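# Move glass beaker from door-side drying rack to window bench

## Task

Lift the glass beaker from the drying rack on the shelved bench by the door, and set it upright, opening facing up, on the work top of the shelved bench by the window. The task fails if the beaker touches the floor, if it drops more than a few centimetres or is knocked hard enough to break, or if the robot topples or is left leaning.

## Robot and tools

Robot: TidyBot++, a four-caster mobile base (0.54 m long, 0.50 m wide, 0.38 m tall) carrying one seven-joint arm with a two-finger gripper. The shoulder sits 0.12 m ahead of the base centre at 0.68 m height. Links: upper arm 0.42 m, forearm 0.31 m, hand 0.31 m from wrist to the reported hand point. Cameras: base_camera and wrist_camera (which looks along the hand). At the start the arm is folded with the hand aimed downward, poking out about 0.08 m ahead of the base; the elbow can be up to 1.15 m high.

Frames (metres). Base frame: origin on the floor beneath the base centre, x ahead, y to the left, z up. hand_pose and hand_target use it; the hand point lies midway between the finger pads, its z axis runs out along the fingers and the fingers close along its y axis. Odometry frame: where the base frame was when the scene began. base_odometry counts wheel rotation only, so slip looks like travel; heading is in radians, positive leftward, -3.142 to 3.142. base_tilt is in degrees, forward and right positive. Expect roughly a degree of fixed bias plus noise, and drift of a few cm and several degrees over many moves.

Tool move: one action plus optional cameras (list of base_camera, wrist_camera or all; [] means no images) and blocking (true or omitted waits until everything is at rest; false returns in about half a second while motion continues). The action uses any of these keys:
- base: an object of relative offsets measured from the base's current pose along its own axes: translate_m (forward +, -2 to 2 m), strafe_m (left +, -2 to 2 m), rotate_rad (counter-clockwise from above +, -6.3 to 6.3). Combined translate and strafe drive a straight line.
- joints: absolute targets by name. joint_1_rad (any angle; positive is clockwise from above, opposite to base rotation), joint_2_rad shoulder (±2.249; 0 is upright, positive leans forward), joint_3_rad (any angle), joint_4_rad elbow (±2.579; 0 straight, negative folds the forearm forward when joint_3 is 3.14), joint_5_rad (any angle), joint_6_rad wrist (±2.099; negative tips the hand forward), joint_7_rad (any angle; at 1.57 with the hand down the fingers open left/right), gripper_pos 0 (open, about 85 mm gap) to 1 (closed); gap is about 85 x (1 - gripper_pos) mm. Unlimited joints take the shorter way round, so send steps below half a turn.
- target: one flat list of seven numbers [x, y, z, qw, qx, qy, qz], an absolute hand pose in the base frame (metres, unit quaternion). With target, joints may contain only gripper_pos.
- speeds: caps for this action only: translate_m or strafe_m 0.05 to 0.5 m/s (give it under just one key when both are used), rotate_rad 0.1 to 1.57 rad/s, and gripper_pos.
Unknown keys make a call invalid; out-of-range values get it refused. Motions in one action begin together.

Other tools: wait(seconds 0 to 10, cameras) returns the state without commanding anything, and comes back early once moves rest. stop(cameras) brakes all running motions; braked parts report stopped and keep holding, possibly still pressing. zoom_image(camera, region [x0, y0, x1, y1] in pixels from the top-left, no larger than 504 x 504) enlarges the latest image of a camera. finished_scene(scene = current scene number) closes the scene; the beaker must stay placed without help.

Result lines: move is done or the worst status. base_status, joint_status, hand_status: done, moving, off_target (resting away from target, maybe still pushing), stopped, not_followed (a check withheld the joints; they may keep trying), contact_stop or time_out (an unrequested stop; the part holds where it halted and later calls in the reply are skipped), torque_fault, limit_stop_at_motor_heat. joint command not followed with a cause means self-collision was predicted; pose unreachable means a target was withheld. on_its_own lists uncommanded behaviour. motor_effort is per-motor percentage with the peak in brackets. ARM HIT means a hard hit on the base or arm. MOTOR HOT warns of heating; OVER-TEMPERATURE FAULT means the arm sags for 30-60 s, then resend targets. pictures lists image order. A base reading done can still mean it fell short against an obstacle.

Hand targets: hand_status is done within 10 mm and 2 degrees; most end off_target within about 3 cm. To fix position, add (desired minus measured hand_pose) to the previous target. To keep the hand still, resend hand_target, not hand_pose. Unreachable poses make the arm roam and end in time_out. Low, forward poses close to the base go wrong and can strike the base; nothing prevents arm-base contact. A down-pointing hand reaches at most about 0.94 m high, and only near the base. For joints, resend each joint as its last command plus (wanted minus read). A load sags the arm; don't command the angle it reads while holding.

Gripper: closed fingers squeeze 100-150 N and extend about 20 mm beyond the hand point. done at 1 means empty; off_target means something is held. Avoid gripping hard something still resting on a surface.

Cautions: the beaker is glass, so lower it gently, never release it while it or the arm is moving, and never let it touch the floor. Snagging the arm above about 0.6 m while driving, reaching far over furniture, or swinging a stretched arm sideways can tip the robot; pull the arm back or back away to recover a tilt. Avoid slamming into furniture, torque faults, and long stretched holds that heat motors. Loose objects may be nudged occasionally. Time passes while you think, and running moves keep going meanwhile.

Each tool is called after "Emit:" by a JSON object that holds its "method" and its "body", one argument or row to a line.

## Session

Emit:
{"method": "move", "body": {
  "cameras": ["all"]
}}

Scene clock: 0.00 s.
base_odometry: x=+0.000 y=+0.000 heading=+0.000
base_tilt: forward=+0.4 right=+0.1
base_status: not commanded
joint_positions: joint_1_rad=+0.023 joint_2_rad=-0.345 joint_3_rad=+3.159 joint_4_rad=-2.544 joint_5_rad=+0.038 joint_6_rad=-0.871 joint_7_rad=+1.537 gripper_pos=+0.000
joint_status: not commanded
motor_effort: joint_1_rad=-1 joint_2_rad=-2 joint_3_rad=+0 joint_4_rad=+13 joint_5_rad=+0 joint_6_rad=+1 joint_7_rad=-1
hand_pose: x=+0.2536 y=-0.0126 z=+0.5828 quat_wxyz=(+0.012, +0.999, -0.025, +0.036) (m; base frame)
hand_target: x=+0.2528 y=-0.0126 z=+0.5825 quat_wxyz=(+0.012, +0.999, -0.025, +0.036) (m; base frame)
hand_status: not commanded
pictures: base_camera, wrist_camera
Images, in order (width x height): base_camera 644x364, wrist_camera 644x476.

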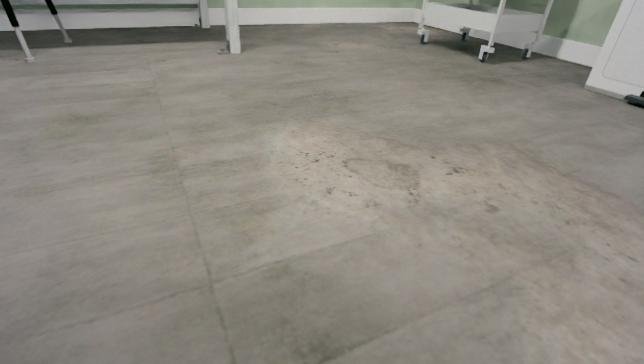

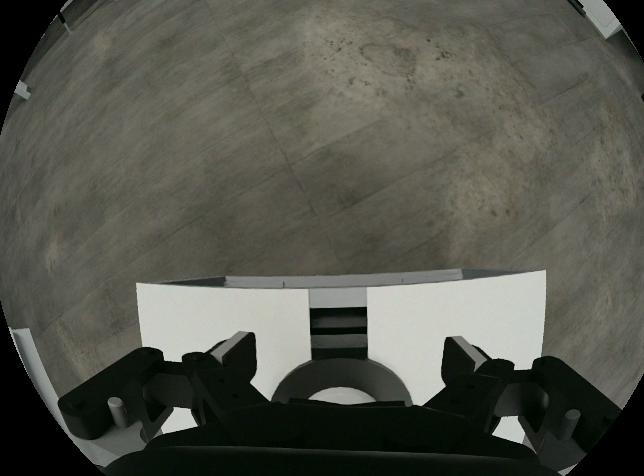

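Emit:
{"method": "move", "body": {
  "joints": {"joint_1_rad": 0.055, "joint_2_rad": -0.313, "joint_4_rad": -1.8, "joint_5_rad": -0.15, "joint_6_rad": 0.04, "joint_7_rad": 1.62},
  "cameras": ["all"]
}}

Scene clock: 9.80 s.
move: done
base_odometry: x=+0.000 y=+0.000 heading=+0.000
base_tilt: forward=+0.4 right=+0.1
base_status: not commanded
joint_positions: joint_1_rad=+0.042 joint_2_rad=-0.337 joint_3_rad=+3.159 joint_4_rad=-1.829 joint_5_rad=-0.065 joint_6_rad=-0.013 joint_7_rad=+1.570 gripper_pos=+0.000
joint_status: all done
motor_effort: joint_1_rad=+0(2) joint_2_rad=-10(10) joint_3_rad=-1(1) joint_4_rad=+20(20) joint_5_rad=-1(2) joint_6_rad=+10(10) joint_7_rad=-1(2)
hand_pose: x=+0.6031 y=-0.0294 z=+1.1244 quat_wxyz=(-0.005, +0.682, -0.044, +0.730) (m; base frame)
hand_target: x=+0.6103 y=-0.0385 z=+1.1468 quat_wxyz=(-0.011, +0.659, -0.061, +0.749) (m; base frame)
hand_status: not commanded
pictures: base_camera, wrist_camera
Images, in order (width x height): base_camera 644x364, wrist_camera 644x476.

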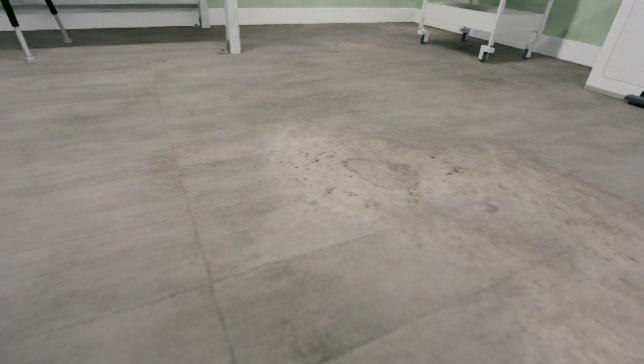

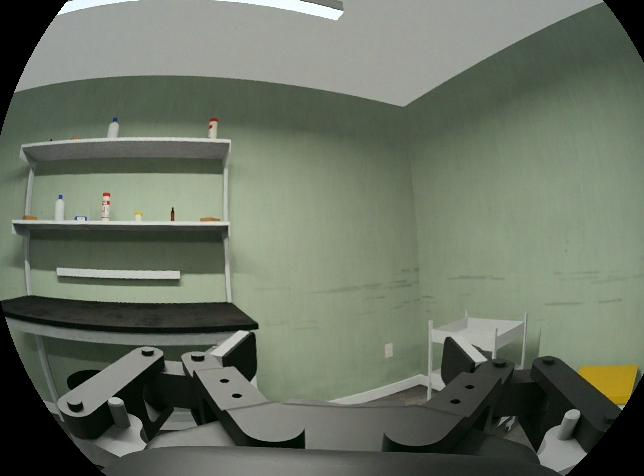

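Emit:
{"method": "zoom_image", "body": {
  "camera": "wrist_camera",
  "region": [0, 270, 280, 410]
}}

Emit:
{"method": "zoom_image", "body": {
  "camera": "wrist_camera",
  "region": [380, 280, 644, 440]
}}

Scaled by 1.800.

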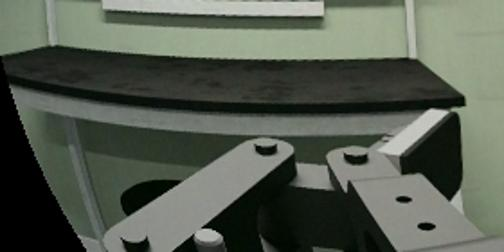

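Scaled by 1.909.

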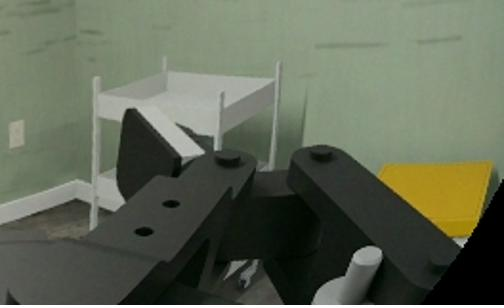

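Emit:
{"method": "move", "body": {
  "base": {"rotate_rad": -2.63},
  "joints": {"joint_5_rad": 0.02},
  "cameras": ["all"]
}}

Scene clock: 54.60 s.
move: done
base_odometry: x=+0.000 y=+0.000 heading=-2.629
base_tilt: forward=+0.4 right=+0.2
base_status: done
joint_positions: joint_1_rad=+0.053 joint_2_rad=-0.325 joint_3_rad=+3.158 joint_4_rad=-1.829 joint_5_rad=+0.022 joint_6_rad=-0.010 joint_7_rad=+1.571 gripper_pos=+0.000
joint_status: all done
motor_effort: joint_1_rad=-1(2) joint_2_rad=-10(12) joint_3_rad=-1(3) joint_4_rad=+20(20) joint_5_rad=-1(1) joint_6_rad=+10(10) joint_7_rad=-1(2)
hand_pose: x=+0.6079 y=-0.0345 z=+1.1195 quat_wxyz=(+0.031, +0.686, -0.018, +0.726) (m; base frame)
hand_target: x=+0.6105 y=-0.0364 z=+1.1469 quat_wxyz=(+0.051, +0.662, -0.003, +0.748) (m; base frame)
hand_status: not commanded
pictures: base_camera, wrist_camera
Images, in order (width x height): base_camera 644x364, wrist_camera 644x476.

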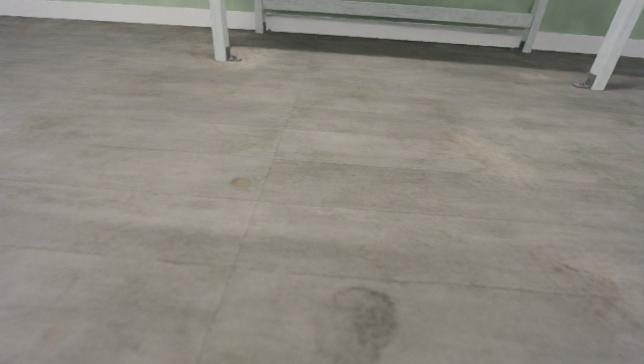

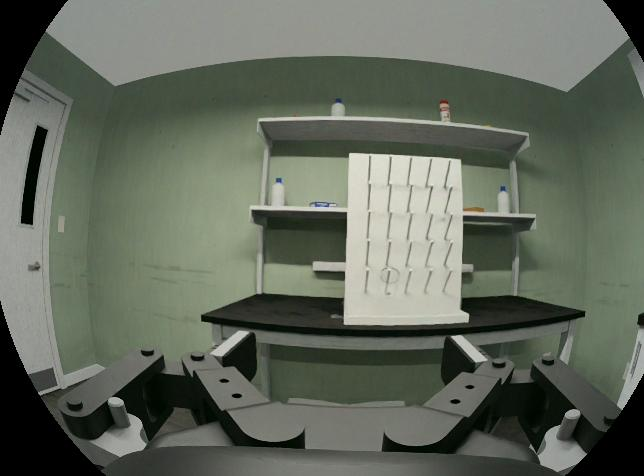

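Emit:
{"method": "zoom_image", "body": {
  "camera": "wrist_camera",
  "region": [320, 140, 500, 340]
}}

Emit:
{"method": "zoom_image", "body": {
  "camera": "wrist_camera",
  "region": [190, 280, 400, 350]
}}

Emit:
{"method": "zoom_image", "body": {
  "camera": "wrist_camera",
  "region": [400, 280, 610, 350]
}}

Scaled by 2.520.

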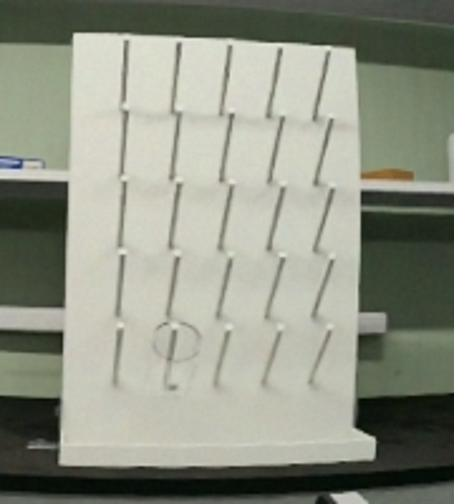

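Scaled by 2.400.

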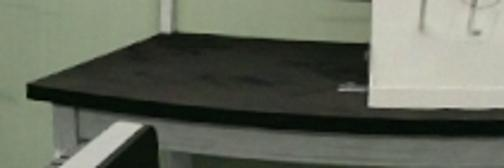

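Scaled by 2.400.

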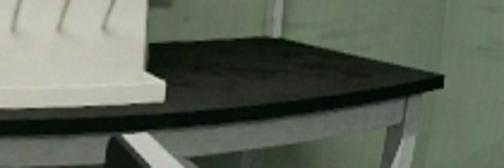

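Emit:
{"method": "move", "body": {
  "base": {"translate_m": 0.73, "strafe_m": -0.104, "rotate_rad": -0.0506},
  "joints": {"joint_2_rad": 0.388, "joint_4_rad": -1.7, "joint_6_rad": 1.057},
  "cameras": ["all"]
}}

Scene clock: 227.37 s.
move: done
base_odometry: x=-0.687 y=-0.267 heading=-2.681
base_tilt: forward=+0.4 right=+0.1
base_status: done
joint_positions: joint_1_rad=+0.056 joint_2_rad=+0.378 joint_3_rad=+3.159 joint_4_rad=-1.730 joint_5_rad=+0.022 joint_6_rad=+1.007 joint_7_rad=+1.571 gripper_pos=+0.000
joint_status: all done
motor_effort: joint_1_rad=-1(3) joint_2_rad=-30(34) joint_3_rad=-1(2) joint_4_rad=+17(21) joint_5_rad=+1(1) joint_6_rad=+8(11) joint_7_rad=-1(2)
hand_pose: x=+0.8209 y=-0.0417 z=+1.0528 quat_wxyz=(+0.033, +0.523, -0.005, +0.852) (m; base frame)
hand_target: x=+0.8175 y=-0.0406 z=+1.0757 quat_wxyz=(+0.054, +0.493, +0.007, +0.868) (m; base frame)
hand_status: not commanded
pictures: base_camera, wrist_camera
Images, in order (width x height): base_camera 644x364, wrist_camera 644x476.

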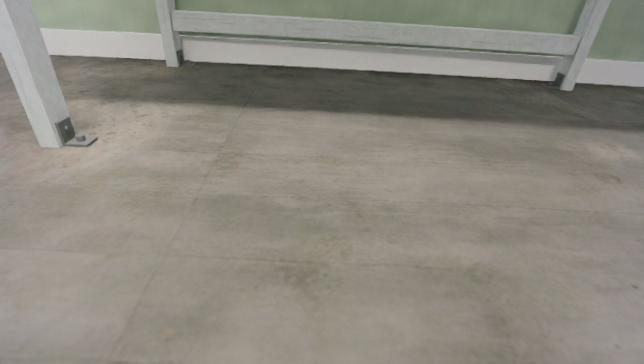

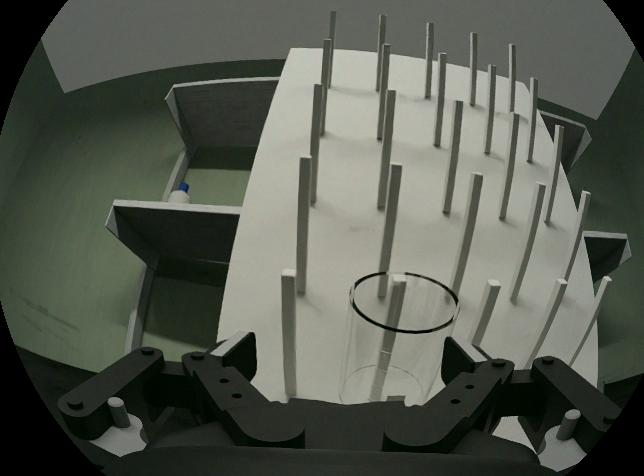

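Emit:
{"method": "move", "body": {

}}

Scene clock: 277.57 s.
base_odometry: x=-0.687 y=-0.267 heading=-2.681
base_tilt: forward=+0.4 right=+0.1
base_status: done
joint_positions: joint_1_rad=+0.056 joint_2_rad=+0.378 joint_3_rad=+3.159 joint_4_rad=-1.730 joint_5_rad=+0.022 joint_6_rad=+1.007 joint_7_rad=+1.571 gripper_pos=+0.000
joint_status: all done
motor_effort: joint_1_rad=-1(3) joint_2_rad=-30(34) joint_3_rad=+0(2) joint_4_rad=+17(21) joint_5_rad=+0(1) joint_6_rad=+8(11) joint_7_rad=-1(2)
hand_pose: x=+0.8208 y=-0.0417 z=+1.0530 quat_wxyz=(+0.033, +0.523, -0.005, +0.852) (m; base frame)
hand_target: x=+0.8175 y=-0.0406 z=+1.0757 quat_wxyz=(+0.054, +0.493, +0.007, +0.868) (m; base frame)
hand_status: not commanded
pictures: base_camera, wrist_camera
Images, in order (width x height): base_camera 644x364, wrist_camera 644x476.

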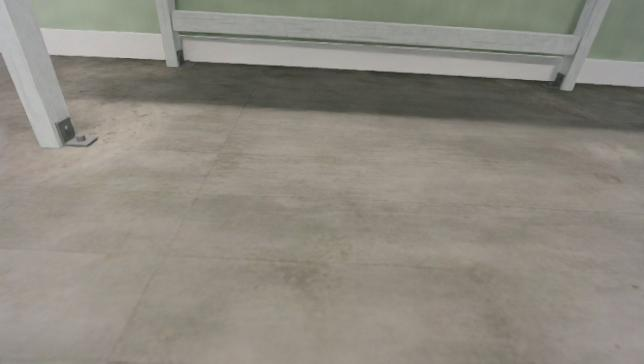

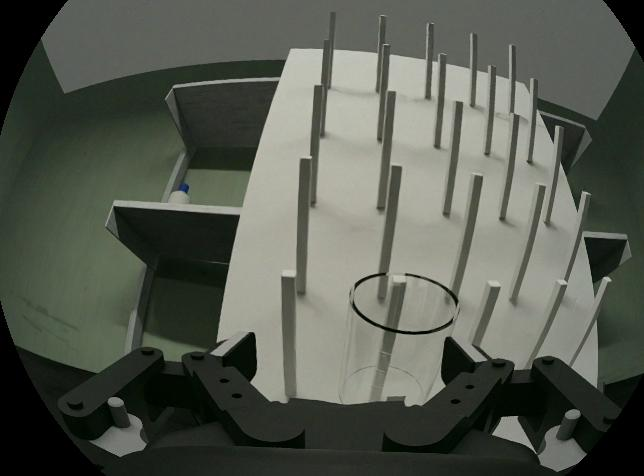

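Emit:
{"method": "zoom_image", "body": {
  "camera": "wrist_camera",
  "region": [260, 250, 500, 420]
}}

Scaled by 2.100.

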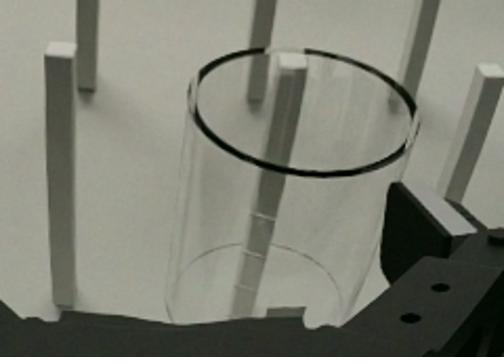

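Emit:
{"method": "move", "body": {
  "base": {"strafe_m": -0.027}
}}

Scene clock: 407.97 s.
move: done
base_odometry: x=-0.700 y=-0.243 heading=-2.680
base_tilt: forward=+0.4 right=+0.1
base_status: done
joint_positions: joint_1_rad=+0.059 joint_2_rad=+0.378 joint_3_rad=+3.159 joint_4_rad=-1.730 joint_5_rad=+0.022 joint_6_rad=+1.008 joint_7_rad=+1.571 gripper_pos=+0.000
joint_status: not commanded
motor_effort: joint_1_rad=-1(3) joint_2_rad=-30(31) joint_3_rad=-1(3) joint_4_rad=+17(18) joint_5_rad=-1(1) joint_6_rad=+8(9) joint_7_rad=-1(2)
hand_pose: x=+0.8205 y=-0.0438 z=+1.0533 quat_wxyz=(+0.034, +0.523, -0.006, +0.852) (m; base frame)
hand_target: x=+0.8175 y=-0.0406 z=+1.0757 quat_wxyz=(+0.054, +0.493, +0.007, +0.868) (m; base frame)
hand_status: not commanded
pictures: base_camera, wrist_camera
Images, in order (width x height): base_camera 644x364, wrist_camera 644x476.

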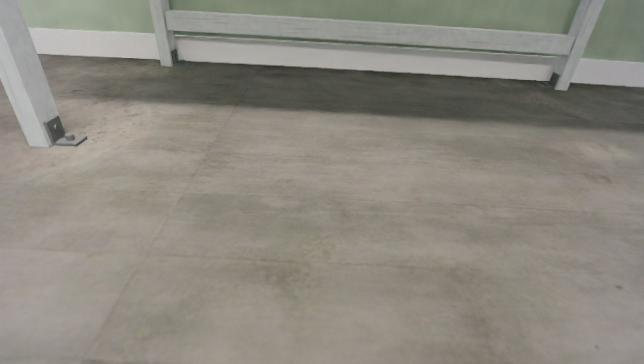

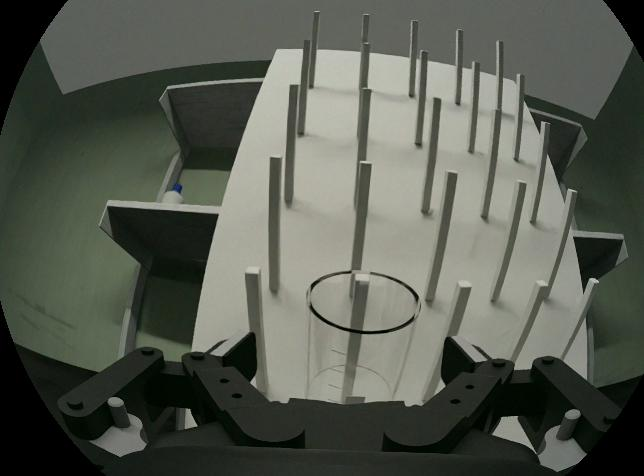

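Emit:
{"method": "zoom_image", "body": {
  "camera": "wrist_camera",
  "region": [240, 250, 480, 420]
}}

Scaled by 2.100.

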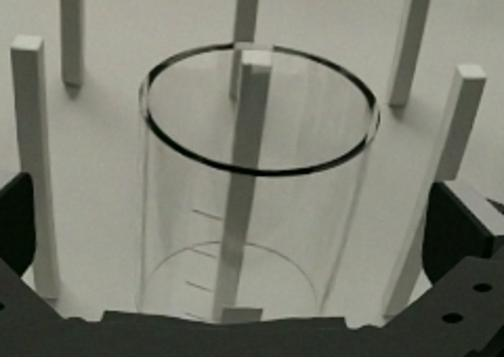

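Emit:
{"method": "move", "body": {
  "base": {"translate_m": 0.07, "strafe_m": -0.003},
  "speeds": {"translate_m": 0.2}
}}

Emit:
{"method": "zoom_image", "body": {
  "camera": "wrist_camera",
  "region": [220, 180, 490, 420]
}}

Scene clock: 432.30 s.
move: done
base_odometry: x=-0.764 y=-0.271 heading=-2.681
base_tilt: forward=+0.4 right=+0.1
base_status: done
joint_positions: joint_1_rad=+0.059 joint_2_rad=+0.382 joint_3_rad=+3.159 joint_4_rad=-1.728 joint_5_rad=+0.022 joint_6_rad=+1.011 joint_7_rad=+1.571 gripper_pos=+0.000
joint_status: not commanded
motor_effort: joint_1_rad=-1(2) joint_2_rad=-31(34) joint_3_rad=-1(2) joint_4_rad=+17(18) joint_5_rad=+0(2) joint_6_rad=+8(10) joint_7_rad=-1(1)
hand_pose: x=+0.8216 y=-0.0437 z=+1.0525 quat_wxyz=(+0.034, +0.522, -0.006, +0.852) (m; base frame)
hand_target: x=+0.8175 y=-0.0406 z=+1.0757 quat_wxyz=(+0.054, +0.493, +0.007, +0.868) (m; base frame)
hand_status: not commanded
pictures: base_camera, wrist_camera
Images, in order (width x height): base_camera 644x364, wrist_camera 644x476.

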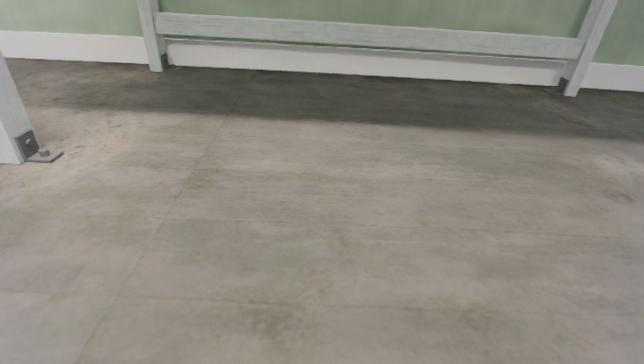

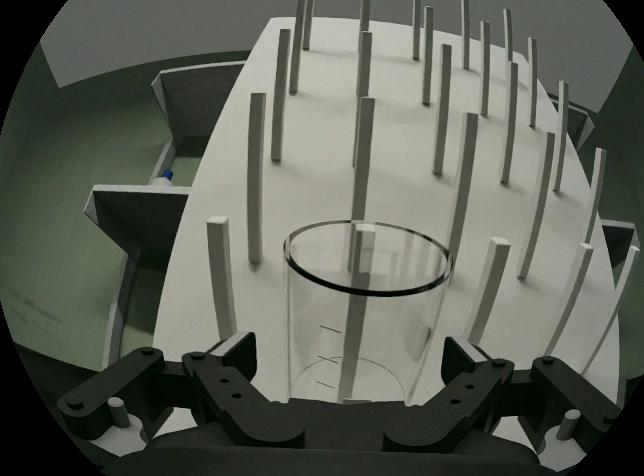

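Scaled by 1.867.

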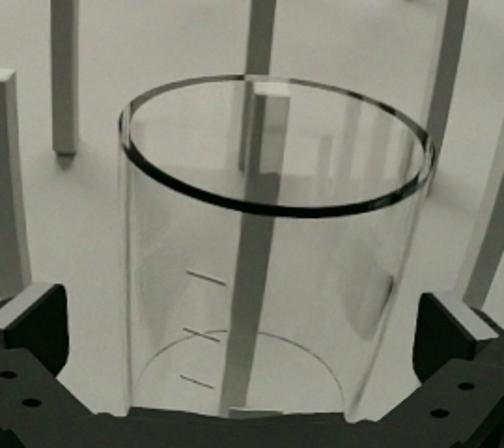

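Emit:
{"method": "move", "body": {
  "base": {"translate_m": 0.022},
  "speeds": {"translate_m": 0.1}
}}

Emit:
{"method": "zoom_image", "body": {
  "camera": "wrist_camera",
  "region": [200, 150, 500, 420]
}}

Scene clock: 459.93 s.
move: done
base_odometry: x=-0.784 y=-0.281 heading=-2.681
base_tilt: forward=+0.4 right=+0.1
base_status: done
joint_positions: joint_1_rad=+0.059 joint_2_rad=+0.385 joint_3_rad=+3.159 joint_4_rad=-1.726 joint_5_rad=+0.022 joint_6_rad=+1.012 joint_7_rad=+1.571 gripper_pos=+0.000
joint_status: not commanded
motor_effort: joint_1_rad=+1(3) joint_2_rad=-30(33) joint_3_rad=+0(2) joint_4_rad=+17(18) joint_5_rad=+0(1) joint_6_rad=+9(9) joint_7_rad=-1(1)
hand_pose: x=+0.8229 y=-0.0436 z=+1.0509 quat_wxyz=(+0.034, +0.523, -0.006, +0.852) (m; base frame)
hand_target: x=+0.8175 y=-0.0406 z=+1.0757 quat_wxyz=(+0.054, +0.493, +0.007, +0.868) (m; base frame)
hand_status: not commanded
pictures: base_camera, wrist_camera
Images, in order (width x height): base_camera 644x364, wrist_camera 644x476.

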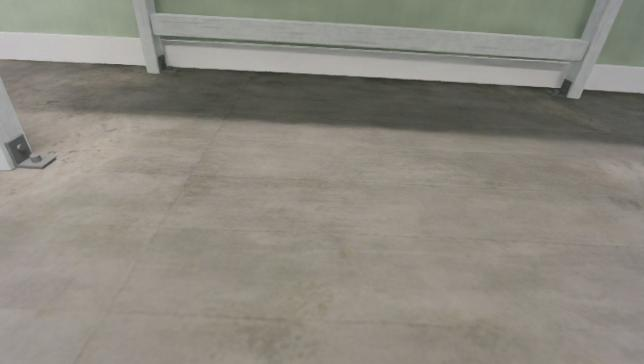

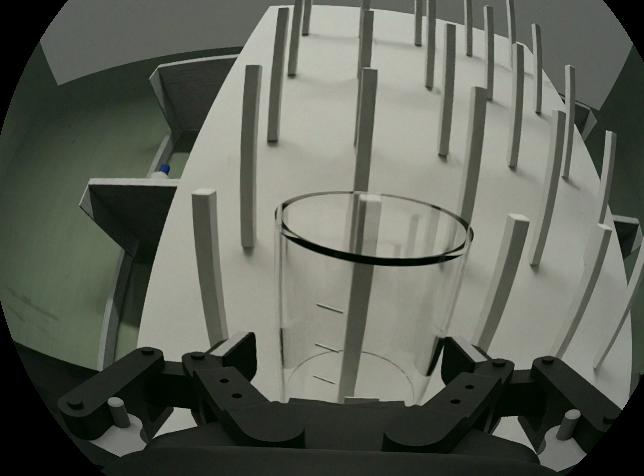

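Scaled by 1.680.

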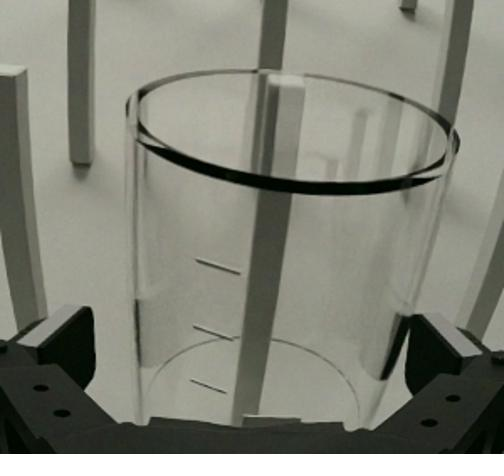

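Emit:
{"method": "move", "body": {
  "base": {"strafe_m": -0.0025},
  "joints": {"gripper_pos": 0.18}
}}

Emit:
{"method": "zoom_image", "body": {
  "camera": "wrist_camera",
  "region": [200, 150, 500, 420]
}}

Scene clock: 489.10 s.
move: done
base_odometry: x=-0.785 y=-0.279 heading=-2.681
base_tilt: forward=+0.4 right=+0.1
base_status: done
joint_positions: joint_1_rad=+0.058 joint_2_rad=+0.385 joint_3_rad=+3.159 joint_4_rad=-1.726 joint_5_rad=+0.022 joint_6_rad=+1.012 joint_7_rad=+1.571 gripper_pos=+0.180
joint_status: all done
motor_effort: joint_1_rad=-1(5) joint_2_rad=-31(31) joint_3_rad=-1(4) joint_4_rad=+17(18) joint_5_rad=-1(2) joint_6_rad=+8(9) joint_7_rad=-1(1)
hand_pose: x=+0.8229 y=-0.0432 z=+1.0509 quat_wxyz=(+0.034, +0.523, -0.006, +0.852) (m; base frame)
hand_target: x=+0.8175 y=-0.0406 z=+1.0757 quat_wxyz=(+0.054, +0.493, +0.007, +0.868) (m; base frame)
hand_status: not commanded
pictures: base_camera, wrist_camera
Images, in order (width x height): base_camera 644x364, wrist_camera 644x476.

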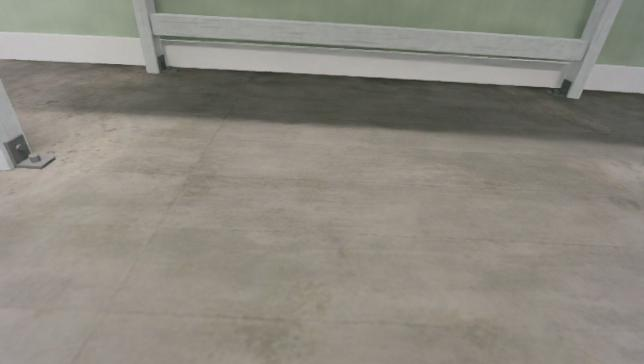

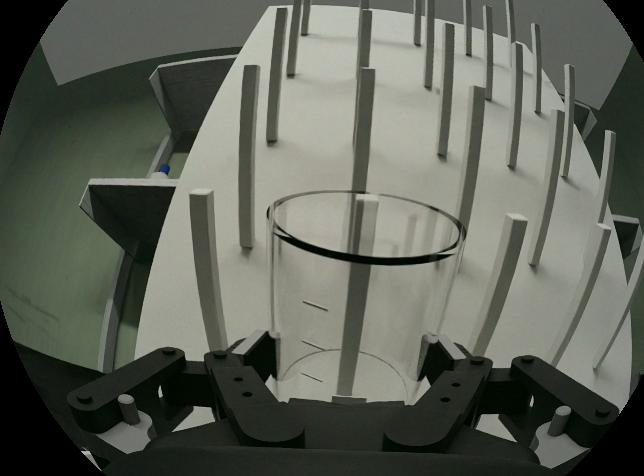

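Scaled by 1.680.

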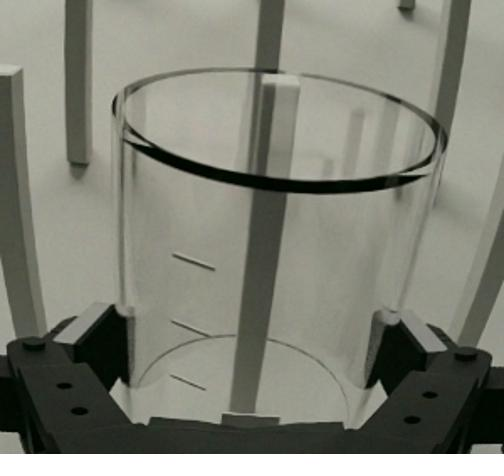

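Emit:
{"method": "move", "body": {
  "joints": {"gripper_pos": 0.26},
  "cameras": []
}}

Emit:
{"method": "move", "body": {
  "joints": {"gripper_pos": 0.32},
  "cameras": ["wrist_camera"]
}}

Emit:
{"method": "zoom_image", "body": {
  "camera": "wrist_camera",
  "region": [200, 150, 500, 420]
}}

Scene clock: 493.57 s.
move: off_target
base_odometry: x=-0.785 y=-0.279 heading=-2.681
base_tilt: forward=+0.4 right=+0.1
base_status: not commanded
joint_positions: joint_1_rad=+0.058 joint_2_rad=+0.385 joint_3_rad=+3.159 joint_4_rad=-1.726 joint_5_rad=+0.022 joint_6_rad=+1.013 joint_7_rad=+1.571 gripper_pos=+0.230
joint_status: gripper_pos off_target (ended at +0.230, target +0.260)
motor_effort: joint_1_rad=+0(1) joint_2_rad=-31(31) joint_3_rad=-1(1) joint_4_rad=+18(18) joint_5_rad=+0(1) joint_6_rad=+9(9) joint_7_rad=+0(1)
hand_pose: x=+0.8228 y=-0.0432 z=+1.0512 quat_wxyz=(+0.034, +0.522, -0.006, +0.852) (m; base frame)
hand_target: x=+0.8175 y=-0.0406 z=+1.0757 quat_wxyz=(+0.054, +0.493, +0.007, +0.868) (m; base frame)
hand_status: not commanded
pictures: none
No camera images: "cameras" was empty.

Scene clock: 494.03 s.
move: off_target
base_odometry: x=-0.785 y=-0.279 heading=-2.681
base_tilt: forward=+0.4 right=+0.1
base_status: not commanded
joint_positions: joint_1_rad=+0.058 joint_2_rad=+0.385 joint_3_rad=+3.159 joint_4_rad=-1.726 joint_5_rad=+0.022 joint_6_rad=+1.013 joint_7_rad=+1.571 gripper_pos=+0.230
joint_status: gripper_pos off_target (ended at +0.230, target +0.320)
motor_effort: joint_1_rad=-1(1) joint_2_rad=-31(31) joint_3_rad=-1(2) joint_4_rad=+18(18) joint_5_rad=+0(1) joint_6_rad=+9(9) joint_7_rad=-1(1)
hand_pose: x=+0.8228 y=-0.0432 z=+1.0512 quat_wxyz=(+0.034, +0.522, -0.006, +0.852) (m; base frame)
hand_target: x=+0.8175 y=-0.0406 z=+1.0757 quat_wxyz=(+0.054, +0.493, +0.007, +0.868) (m; base frame)
hand_status: not commanded
pictures: wrist_camera
Images, in order (width x height): wrist_camera 644x476.

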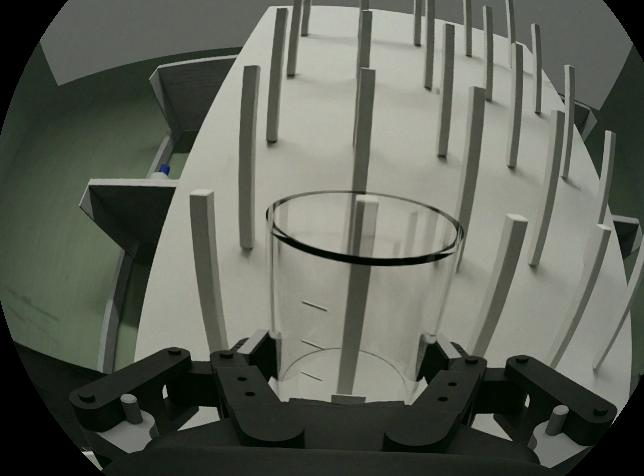

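Scaled by 1.680.

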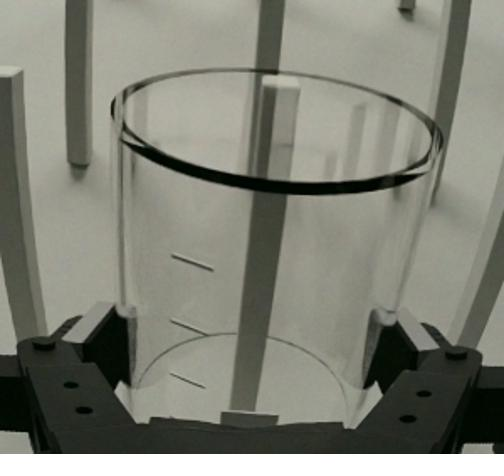

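Emit:
{"method": "move", "body": {
  "joints": {"joint_2_rad": 0.205},
  "cameras": ["wrist_camera"]
}}

Scene clock: 594.47 s.
move: done
base_odometry: x=-0.785 y=-0.279 heading=-2.681
base_tilt: forward=+0.4 right=+0.1
base_status: not commanded
joint_positions: joint_1_rad=+0.058 joint_2_rad=+0.248 joint_3_rad=+3.159 joint_4_rad=-1.726 joint_5_rad=+0.022 joint_6_rad=+1.016 joint_7_rad=+1.571 gripper_pos=+0.230
joint_status: all done
motor_effort: joint_1_rad=+0(2) joint_2_rad=-28(35) joint_3_rad=-1(2) joint_4_rad=+19(19) joint_5_rad=-1(1) joint_6_rad=+9(11) joint_7_rad=-1(1)
hand_pose: x=+0.7651 y=-0.0398 z=+1.1450 quat_wxyz=(+0.035, +0.461, -0.005, +0.887) (m; base frame)
hand_target: x=+0.7343 y=-0.0360 z=+1.1965 quat_wxyz=(+0.057, +0.411, +0.007, +0.910) (m; base frame)
hand_status: not commanded
pictures: wrist_camera
Images, in order (width x height): wrist_camera 644x476.

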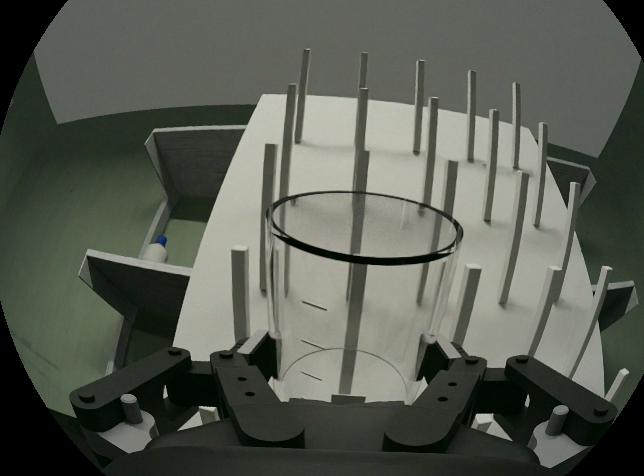

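Emit:
{"method": "move", "body": {
  "base": {"translate_m": -0.75},
  "joints": {"joint_2_rad": -0.313, "joint_4_rad": -1.818, "joint_6_rad": 0.0, "joint_7_rad": 3.2}
}}

Scene clock: 623.20 s.
move: done
base_odometry: x=-0.113 y=+0.055 heading=-2.681
base_tilt: forward=+0.4 right=+0.1
base_status: done
joint_positions: joint_1_rad=+0.057 joint_2_rad=-0.300 joint_3_rad=+3.159 joint_4_rad=-1.781 joint_5_rad=+0.022 joint_6_rad=+0.056 joint_7_rad=+3.150 gripper_pos=+0.230
joint_status: all done
motor_effort: joint_1_rad=-1(2) joint_2_rad=-11(33) joint_3_rad=-1(2) joint_4_rad=+21(21) joint_5_rad=+0(2) joint_6_rad=+10(11) joint_7_rad=-2(2)
hand_pose: x=+0.6147 y=-0.0375 z=+1.1571 quat_wxyz=(+0.561, +0.473, +0.451, +0.508) (m; base frame)
hand_target: x=+0.6126 y=-0.0367 z=+1.1233 quat_wxyz=(+0.552, +0.483, +0.483, +0.477) (m; base frame)
hand_status: not commanded
pictures: base_camera, wrist_camera
Images, in order (width x height): base_camera 644x364, wrist_camera 644x476.

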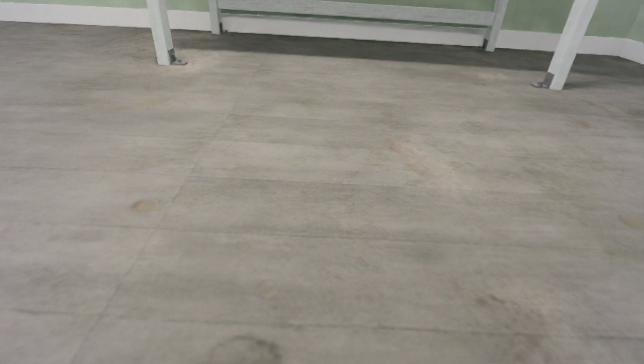

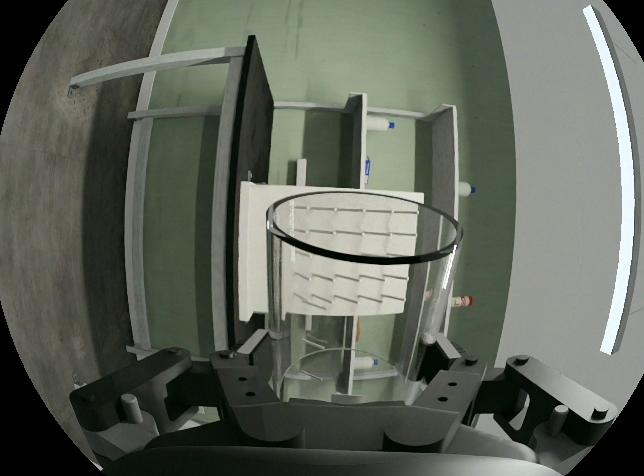

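Emit:
{"method": "move", "body": {
  "base": {"rotate_rad": 3.192},
  "joints": {"joint_7_rad": 4.76}
}}

Scene clock: 692.77 s.
move: done
base_odometry: x=-0.113 y=+0.055 heading=+0.511
base_tilt: forward=+0.4 right=+0.1
base_status: done
joint_positions: joint_1_rad=+0.056 joint_2_rad=-0.300 joint_3_rad=+3.159 joint_4_rad=-1.781 joint_5_rad=+0.022 joint_6_rad=+0.054 joint_7_rad=+4.712 gripper_pos=+0.230
joint_status: all done
motor_effort: joint_1_rad=+0(3) joint_2_rad=-12(14) joint_3_rad=-1(4) joint_4_rad=+21(21) joint_5_rad=+0(1) joint_6_rad=+10(11) joint_7_rad=-1(2)
hand_pose: x=+0.6148 y=-0.0368 z=+1.1565 quat_wxyz=(+0.755, +0.018, +0.654, -0.033) (m; base frame)
hand_target: x=+0.6126 y=-0.0367 z=+1.1233 quat_wxyz=(+0.728, +0.003, +0.683, -0.049) (m; base frame)
hand_status: not commanded
pictures: base_camera, wrist_camera
Images, in order (width x height): base_camera 644x364, wrist_camera 644x476.

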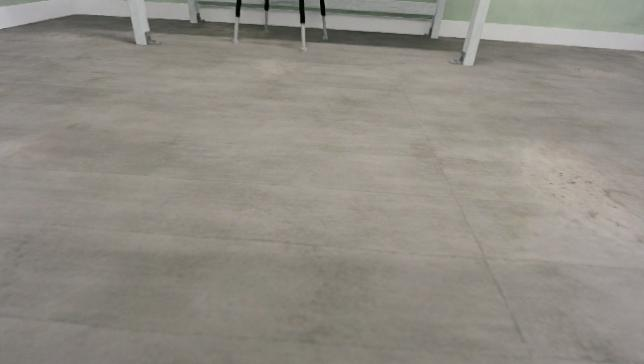

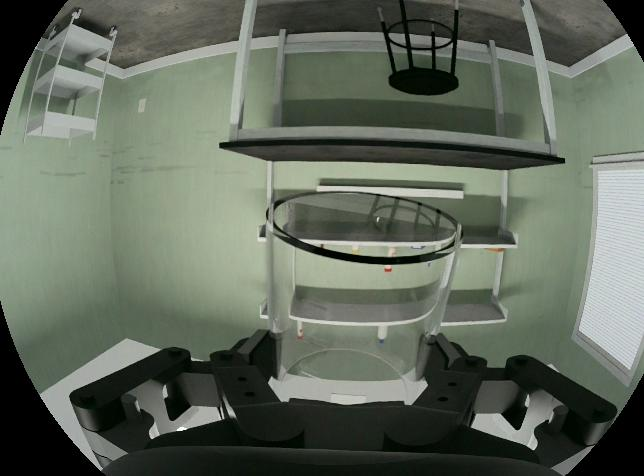

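Emit:
{"method": "zoom_image", "body": {
  "camera": "wrist_camera",
  "region": [200, 60, 600, 280]
}}

Emit:
{"method": "zoom_image", "body": {
  "camera": "base_camera",
  "region": [80, 0, 580, 120]
}}

Scaled by 1.260.

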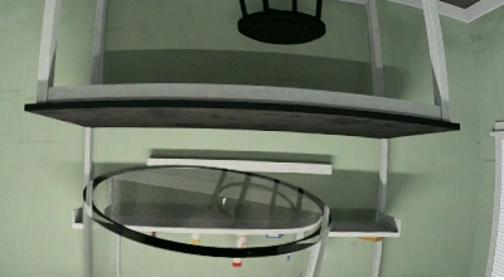

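Scaled by 1.008.

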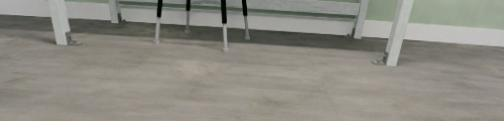

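Emit:
{"method": "move", "body": {
  "base": {"translate_m": 0.87, "rotate_rad": -0.022}
}}

Emit:
{"method": "zoom_image", "body": {
  "camera": "wrist_camera",
  "region": [60, 0, 560, 240]
}}

Scene clock: 748.17 s.
move: done
base_odometry: x=+0.646 y=+0.480 heading=+0.490
base_tilt: forward=+0.4 right=+0.1
base_status: done
joint_positions: joint_1_rad=+0.057 joint_2_rad=-0.301 joint_3_rad=+3.160 joint_4_rad=-1.782 joint_5_rad=+0.022 joint_6_rad=+0.052 joint_7_rad=+4.712 gripper_pos=+0.230
joint_status: not commanded
motor_effort: joint_1_rad=+0(3) joint_2_rad=-12(15) joint_3_rad=-1(4) joint_4_rad=+21(21) joint_5_rad=-1(1) joint_6_rad=+10(12) joint_7_rad=-1(1)
hand_pose: x=+0.6144 y=-0.0382 z=+1.1556 quat_wxyz=(+0.754, +0.019, +0.655, -0.034) (m; base frame)
hand_target: x=+0.6126 y=-0.0367 z=+1.1233 quat_wxyz=(+0.728, +0.003, +0.683, -0.049) (m; base frame)
hand_status: not commanded
pictures: base_camera, wrist_camera
Images, in order (width x height): base_camera 644x364, wrist_camera 644x476.

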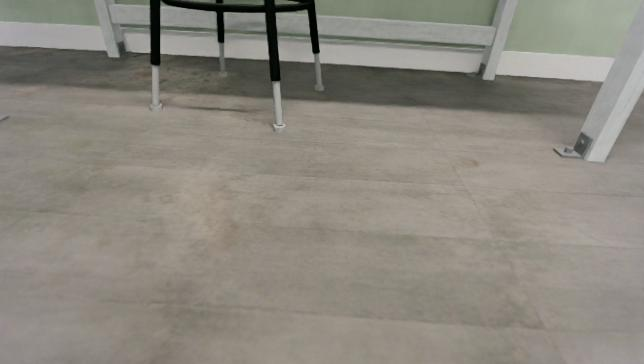

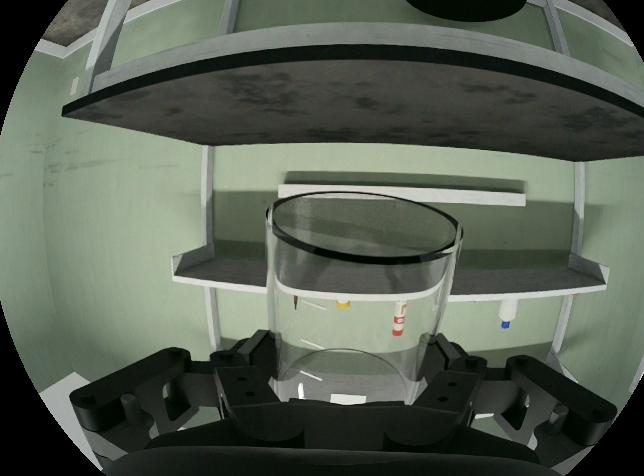

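Scaled by 1.008.

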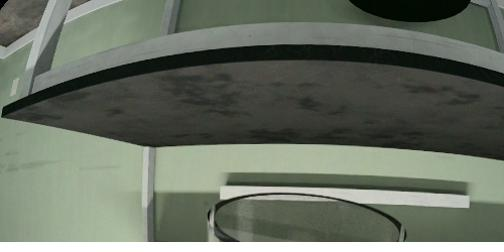

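Emit:
{"method": "zoom_image", "body": {
  "camera": "wrist_camera",
  "region": [50, 30, 210, 130]
}}

Emit:
{"method": "zoom_image", "body": {
  "camera": "wrist_camera",
  "region": [260, 20, 420, 120]
}}

Emit:
{"method": "zoom_image", "body": {
  "camera": "wrist_camera",
  "region": [480, 20, 640, 180]
}}

Scaled by 3.150.

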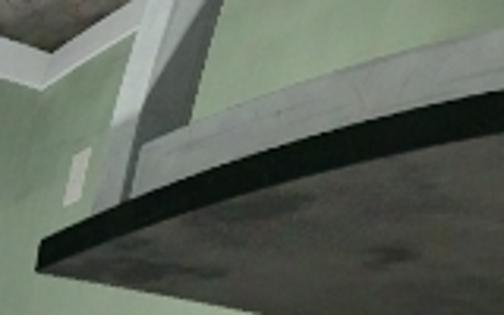

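Scaled by 3.150.

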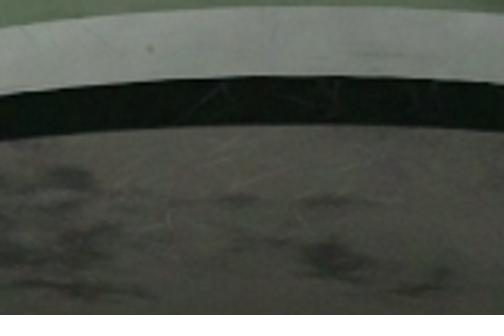

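Scaled by 3.150.

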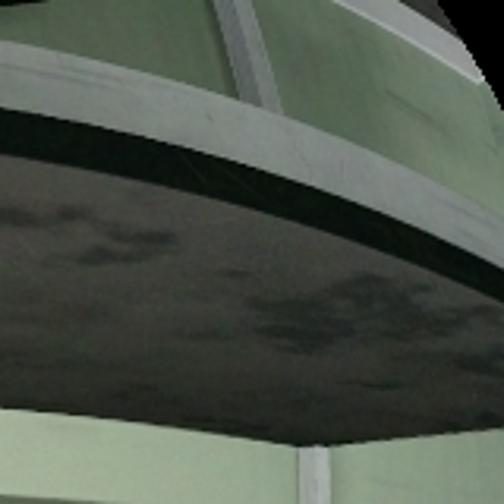

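Emit:
{"method": "move", "body": {
  "base": {"translate_m": 0.12}
}}

Emit:
{"method": "zoom_image", "body": {
  "camera": "wrist_camera",
  "region": [270, 0, 430, 100]
}}

Emit:
{"method": "zoom_image", "body": {
  "camera": "wrist_camera",
  "region": [20, 0, 180, 160]
}}

Emit:
{"method": "zoom_image", "body": {
  "camera": "wrist_camera",
  "region": [480, 0, 640, 160]
}}

Scene clock: 817.67 s.
move: done
base_odometry: x=+0.752 y=+0.537 heading=+0.490
base_tilt: forward=+0.4 right=+0.1
base_status: done
joint_positions: joint_1_rad=+0.057 joint_2_rad=-0.298 joint_3_rad=+3.160 joint_4_rad=-1.783 joint_5_rad=+0.022 joint_6_rad=+0.051 joint_7_rad=+4.712 gripper_pos=+0.230
joint_status: not commanded
motor_effort: joint_1_rad=+0(1) joint_2_rad=-12(16) joint_3_rad=+0(2) joint_4_rad=+21(22) joint_5_rad=+0(1) joint_6_rad=+10(11) joint_7_rad=-1(1)
hand_pose: x=+0.6158 y=-0.0383 z=+1.1535 quat_wxyz=(+0.753, +0.019, +0.657, -0.034) (m; base frame)
hand_target: x=+0.6126 y=-0.0367 z=+1.1233 quat_wxyz=(+0.728, +0.003, +0.683, -0.049) (m; base frame)
hand_status: not commanded
pictures: base_camera, wrist_camera
Images, in order (width x height): base_camera 644x364, wrist_camera 644x476.

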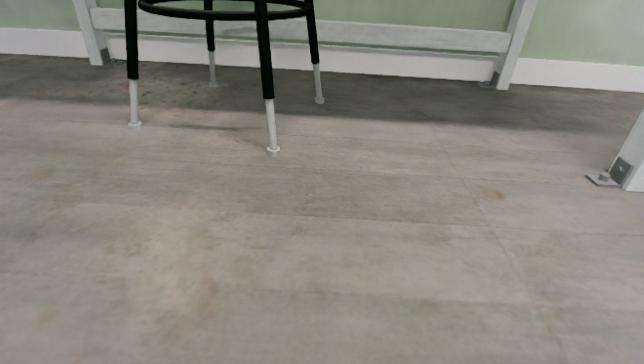

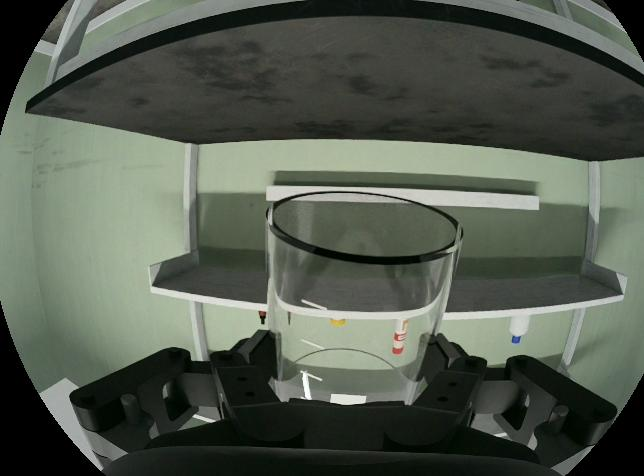

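Scaled by 3.150.

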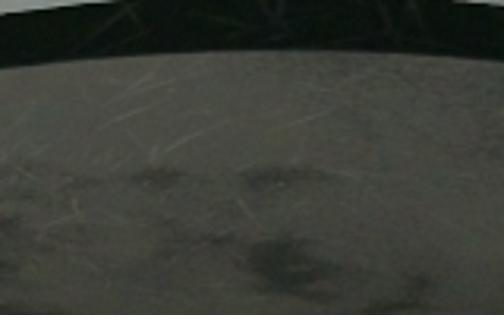

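Scaled by 3.150.

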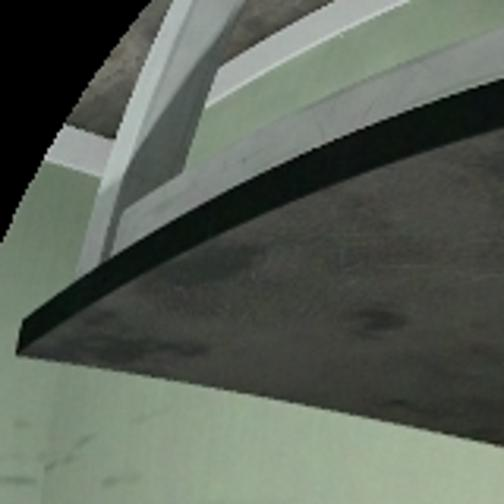

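Scaled by 3.150.

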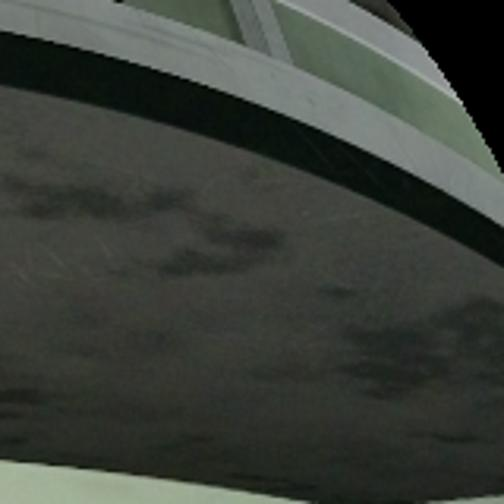

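Emit:
{"method": "move", "body": {
  "base": {"translate_m": 0.127},
  "joints": {"joint_6_rad": 0.8},
  "blocking": false,
  "cameras": []
}}

Emit:
{"method": "move", "body": {
  "joints": {"joint_2_rad": 0.078, "joint_4_rad": -1.99}
}}

Scene clock: 866.03 s.
move: moving
base_odometry: x=+0.815 y=+0.571 heading=+0.491
base_tilt: forward=+0.4 right=+0.1
base_status: translate_m moving
joint_positions: joint_1_rad=+0.057 joint_2_rad=-0.299 joint_3_rad=+3.160 joint_4_rad=-1.790 joint_5_rad=+0.022 joint_6_rad=+0.450 joint_7_rad=+4.712 gripper_pos=+0.230
joint_status: joint_6_rad moving
motor_effort: joint_1_rad=-1(1) joint_2_rad=-8(12) joint_3_rad=-1(2) joint_4_rad=+20(23) joint_5_rad=+0(1) joint_6_rad=+9(13) joint_7_rad=-1(2)
hand_pose: x=+0.5762 y=-0.0333 z=+1.2661 quat_wxyz=(+0.867, +0.012, +0.497, -0.037) (m; base frame)
hand_target: x=+0.5591 y=-0.0305 z=+1.2787 quat_wxyz=(+0.883, +0.000, +0.466, -0.057) (m; base frame)
hand_status: not commanded
pictures: none
No camera images: "cameras" was empty.

Scene clock: 867.57 s.
move: done
base_odometry: x=+0.864 y=+0.596 heading=+0.491
base_tilt: forward=+0.4 right=+0.1
base_status: done
joint_positions: joint_1_rad=+0.057 joint_2_rad=+0.080 joint_3_rad=+3.160 joint_4_rad=-1.962 joint_5_rad=+0.022 joint_6_rad=+0.755 joint_7_rad=+4.712 gripper_pos=+0.230
joint_status: all done
motor_effort: joint_1_rad=-1(2) joint_2_rad=-23(26) joint_3_rad=+0(2) joint_4_rad=+19(22) joint_5_rad=+0(2) joint_6_rad=+10(12) joint_7_rad=-1(2)
hand_pose: x=+0.7305 y=-0.0399 z=+1.0455 quat_wxyz=(+0.799, +0.012, +0.600, -0.032) (m; base frame)
hand_target: x=+0.7243 y=-0.0378 z=+1.0441 quat_wxyz=(+0.804, -0.003, +0.592, -0.050) (m; base frame)
hand_status: not commanded
pictures: base_camera, wrist_camera
Images, in order (width x height): base_camera 644x364, wrist_camera 644x476.

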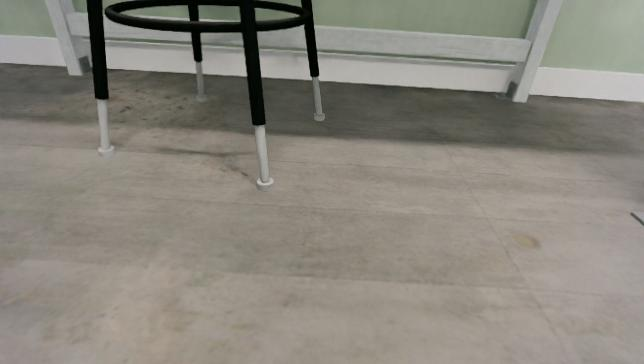

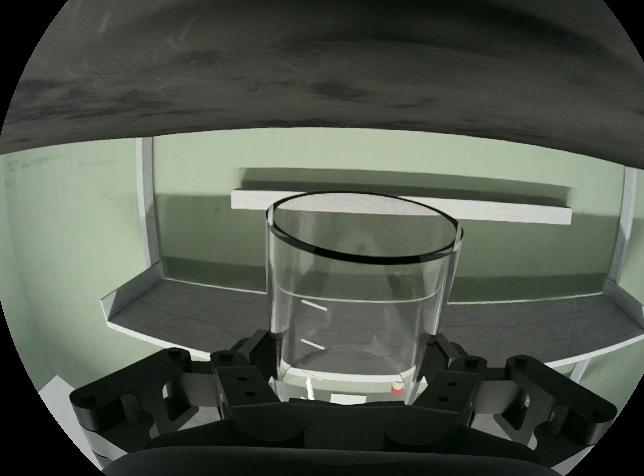

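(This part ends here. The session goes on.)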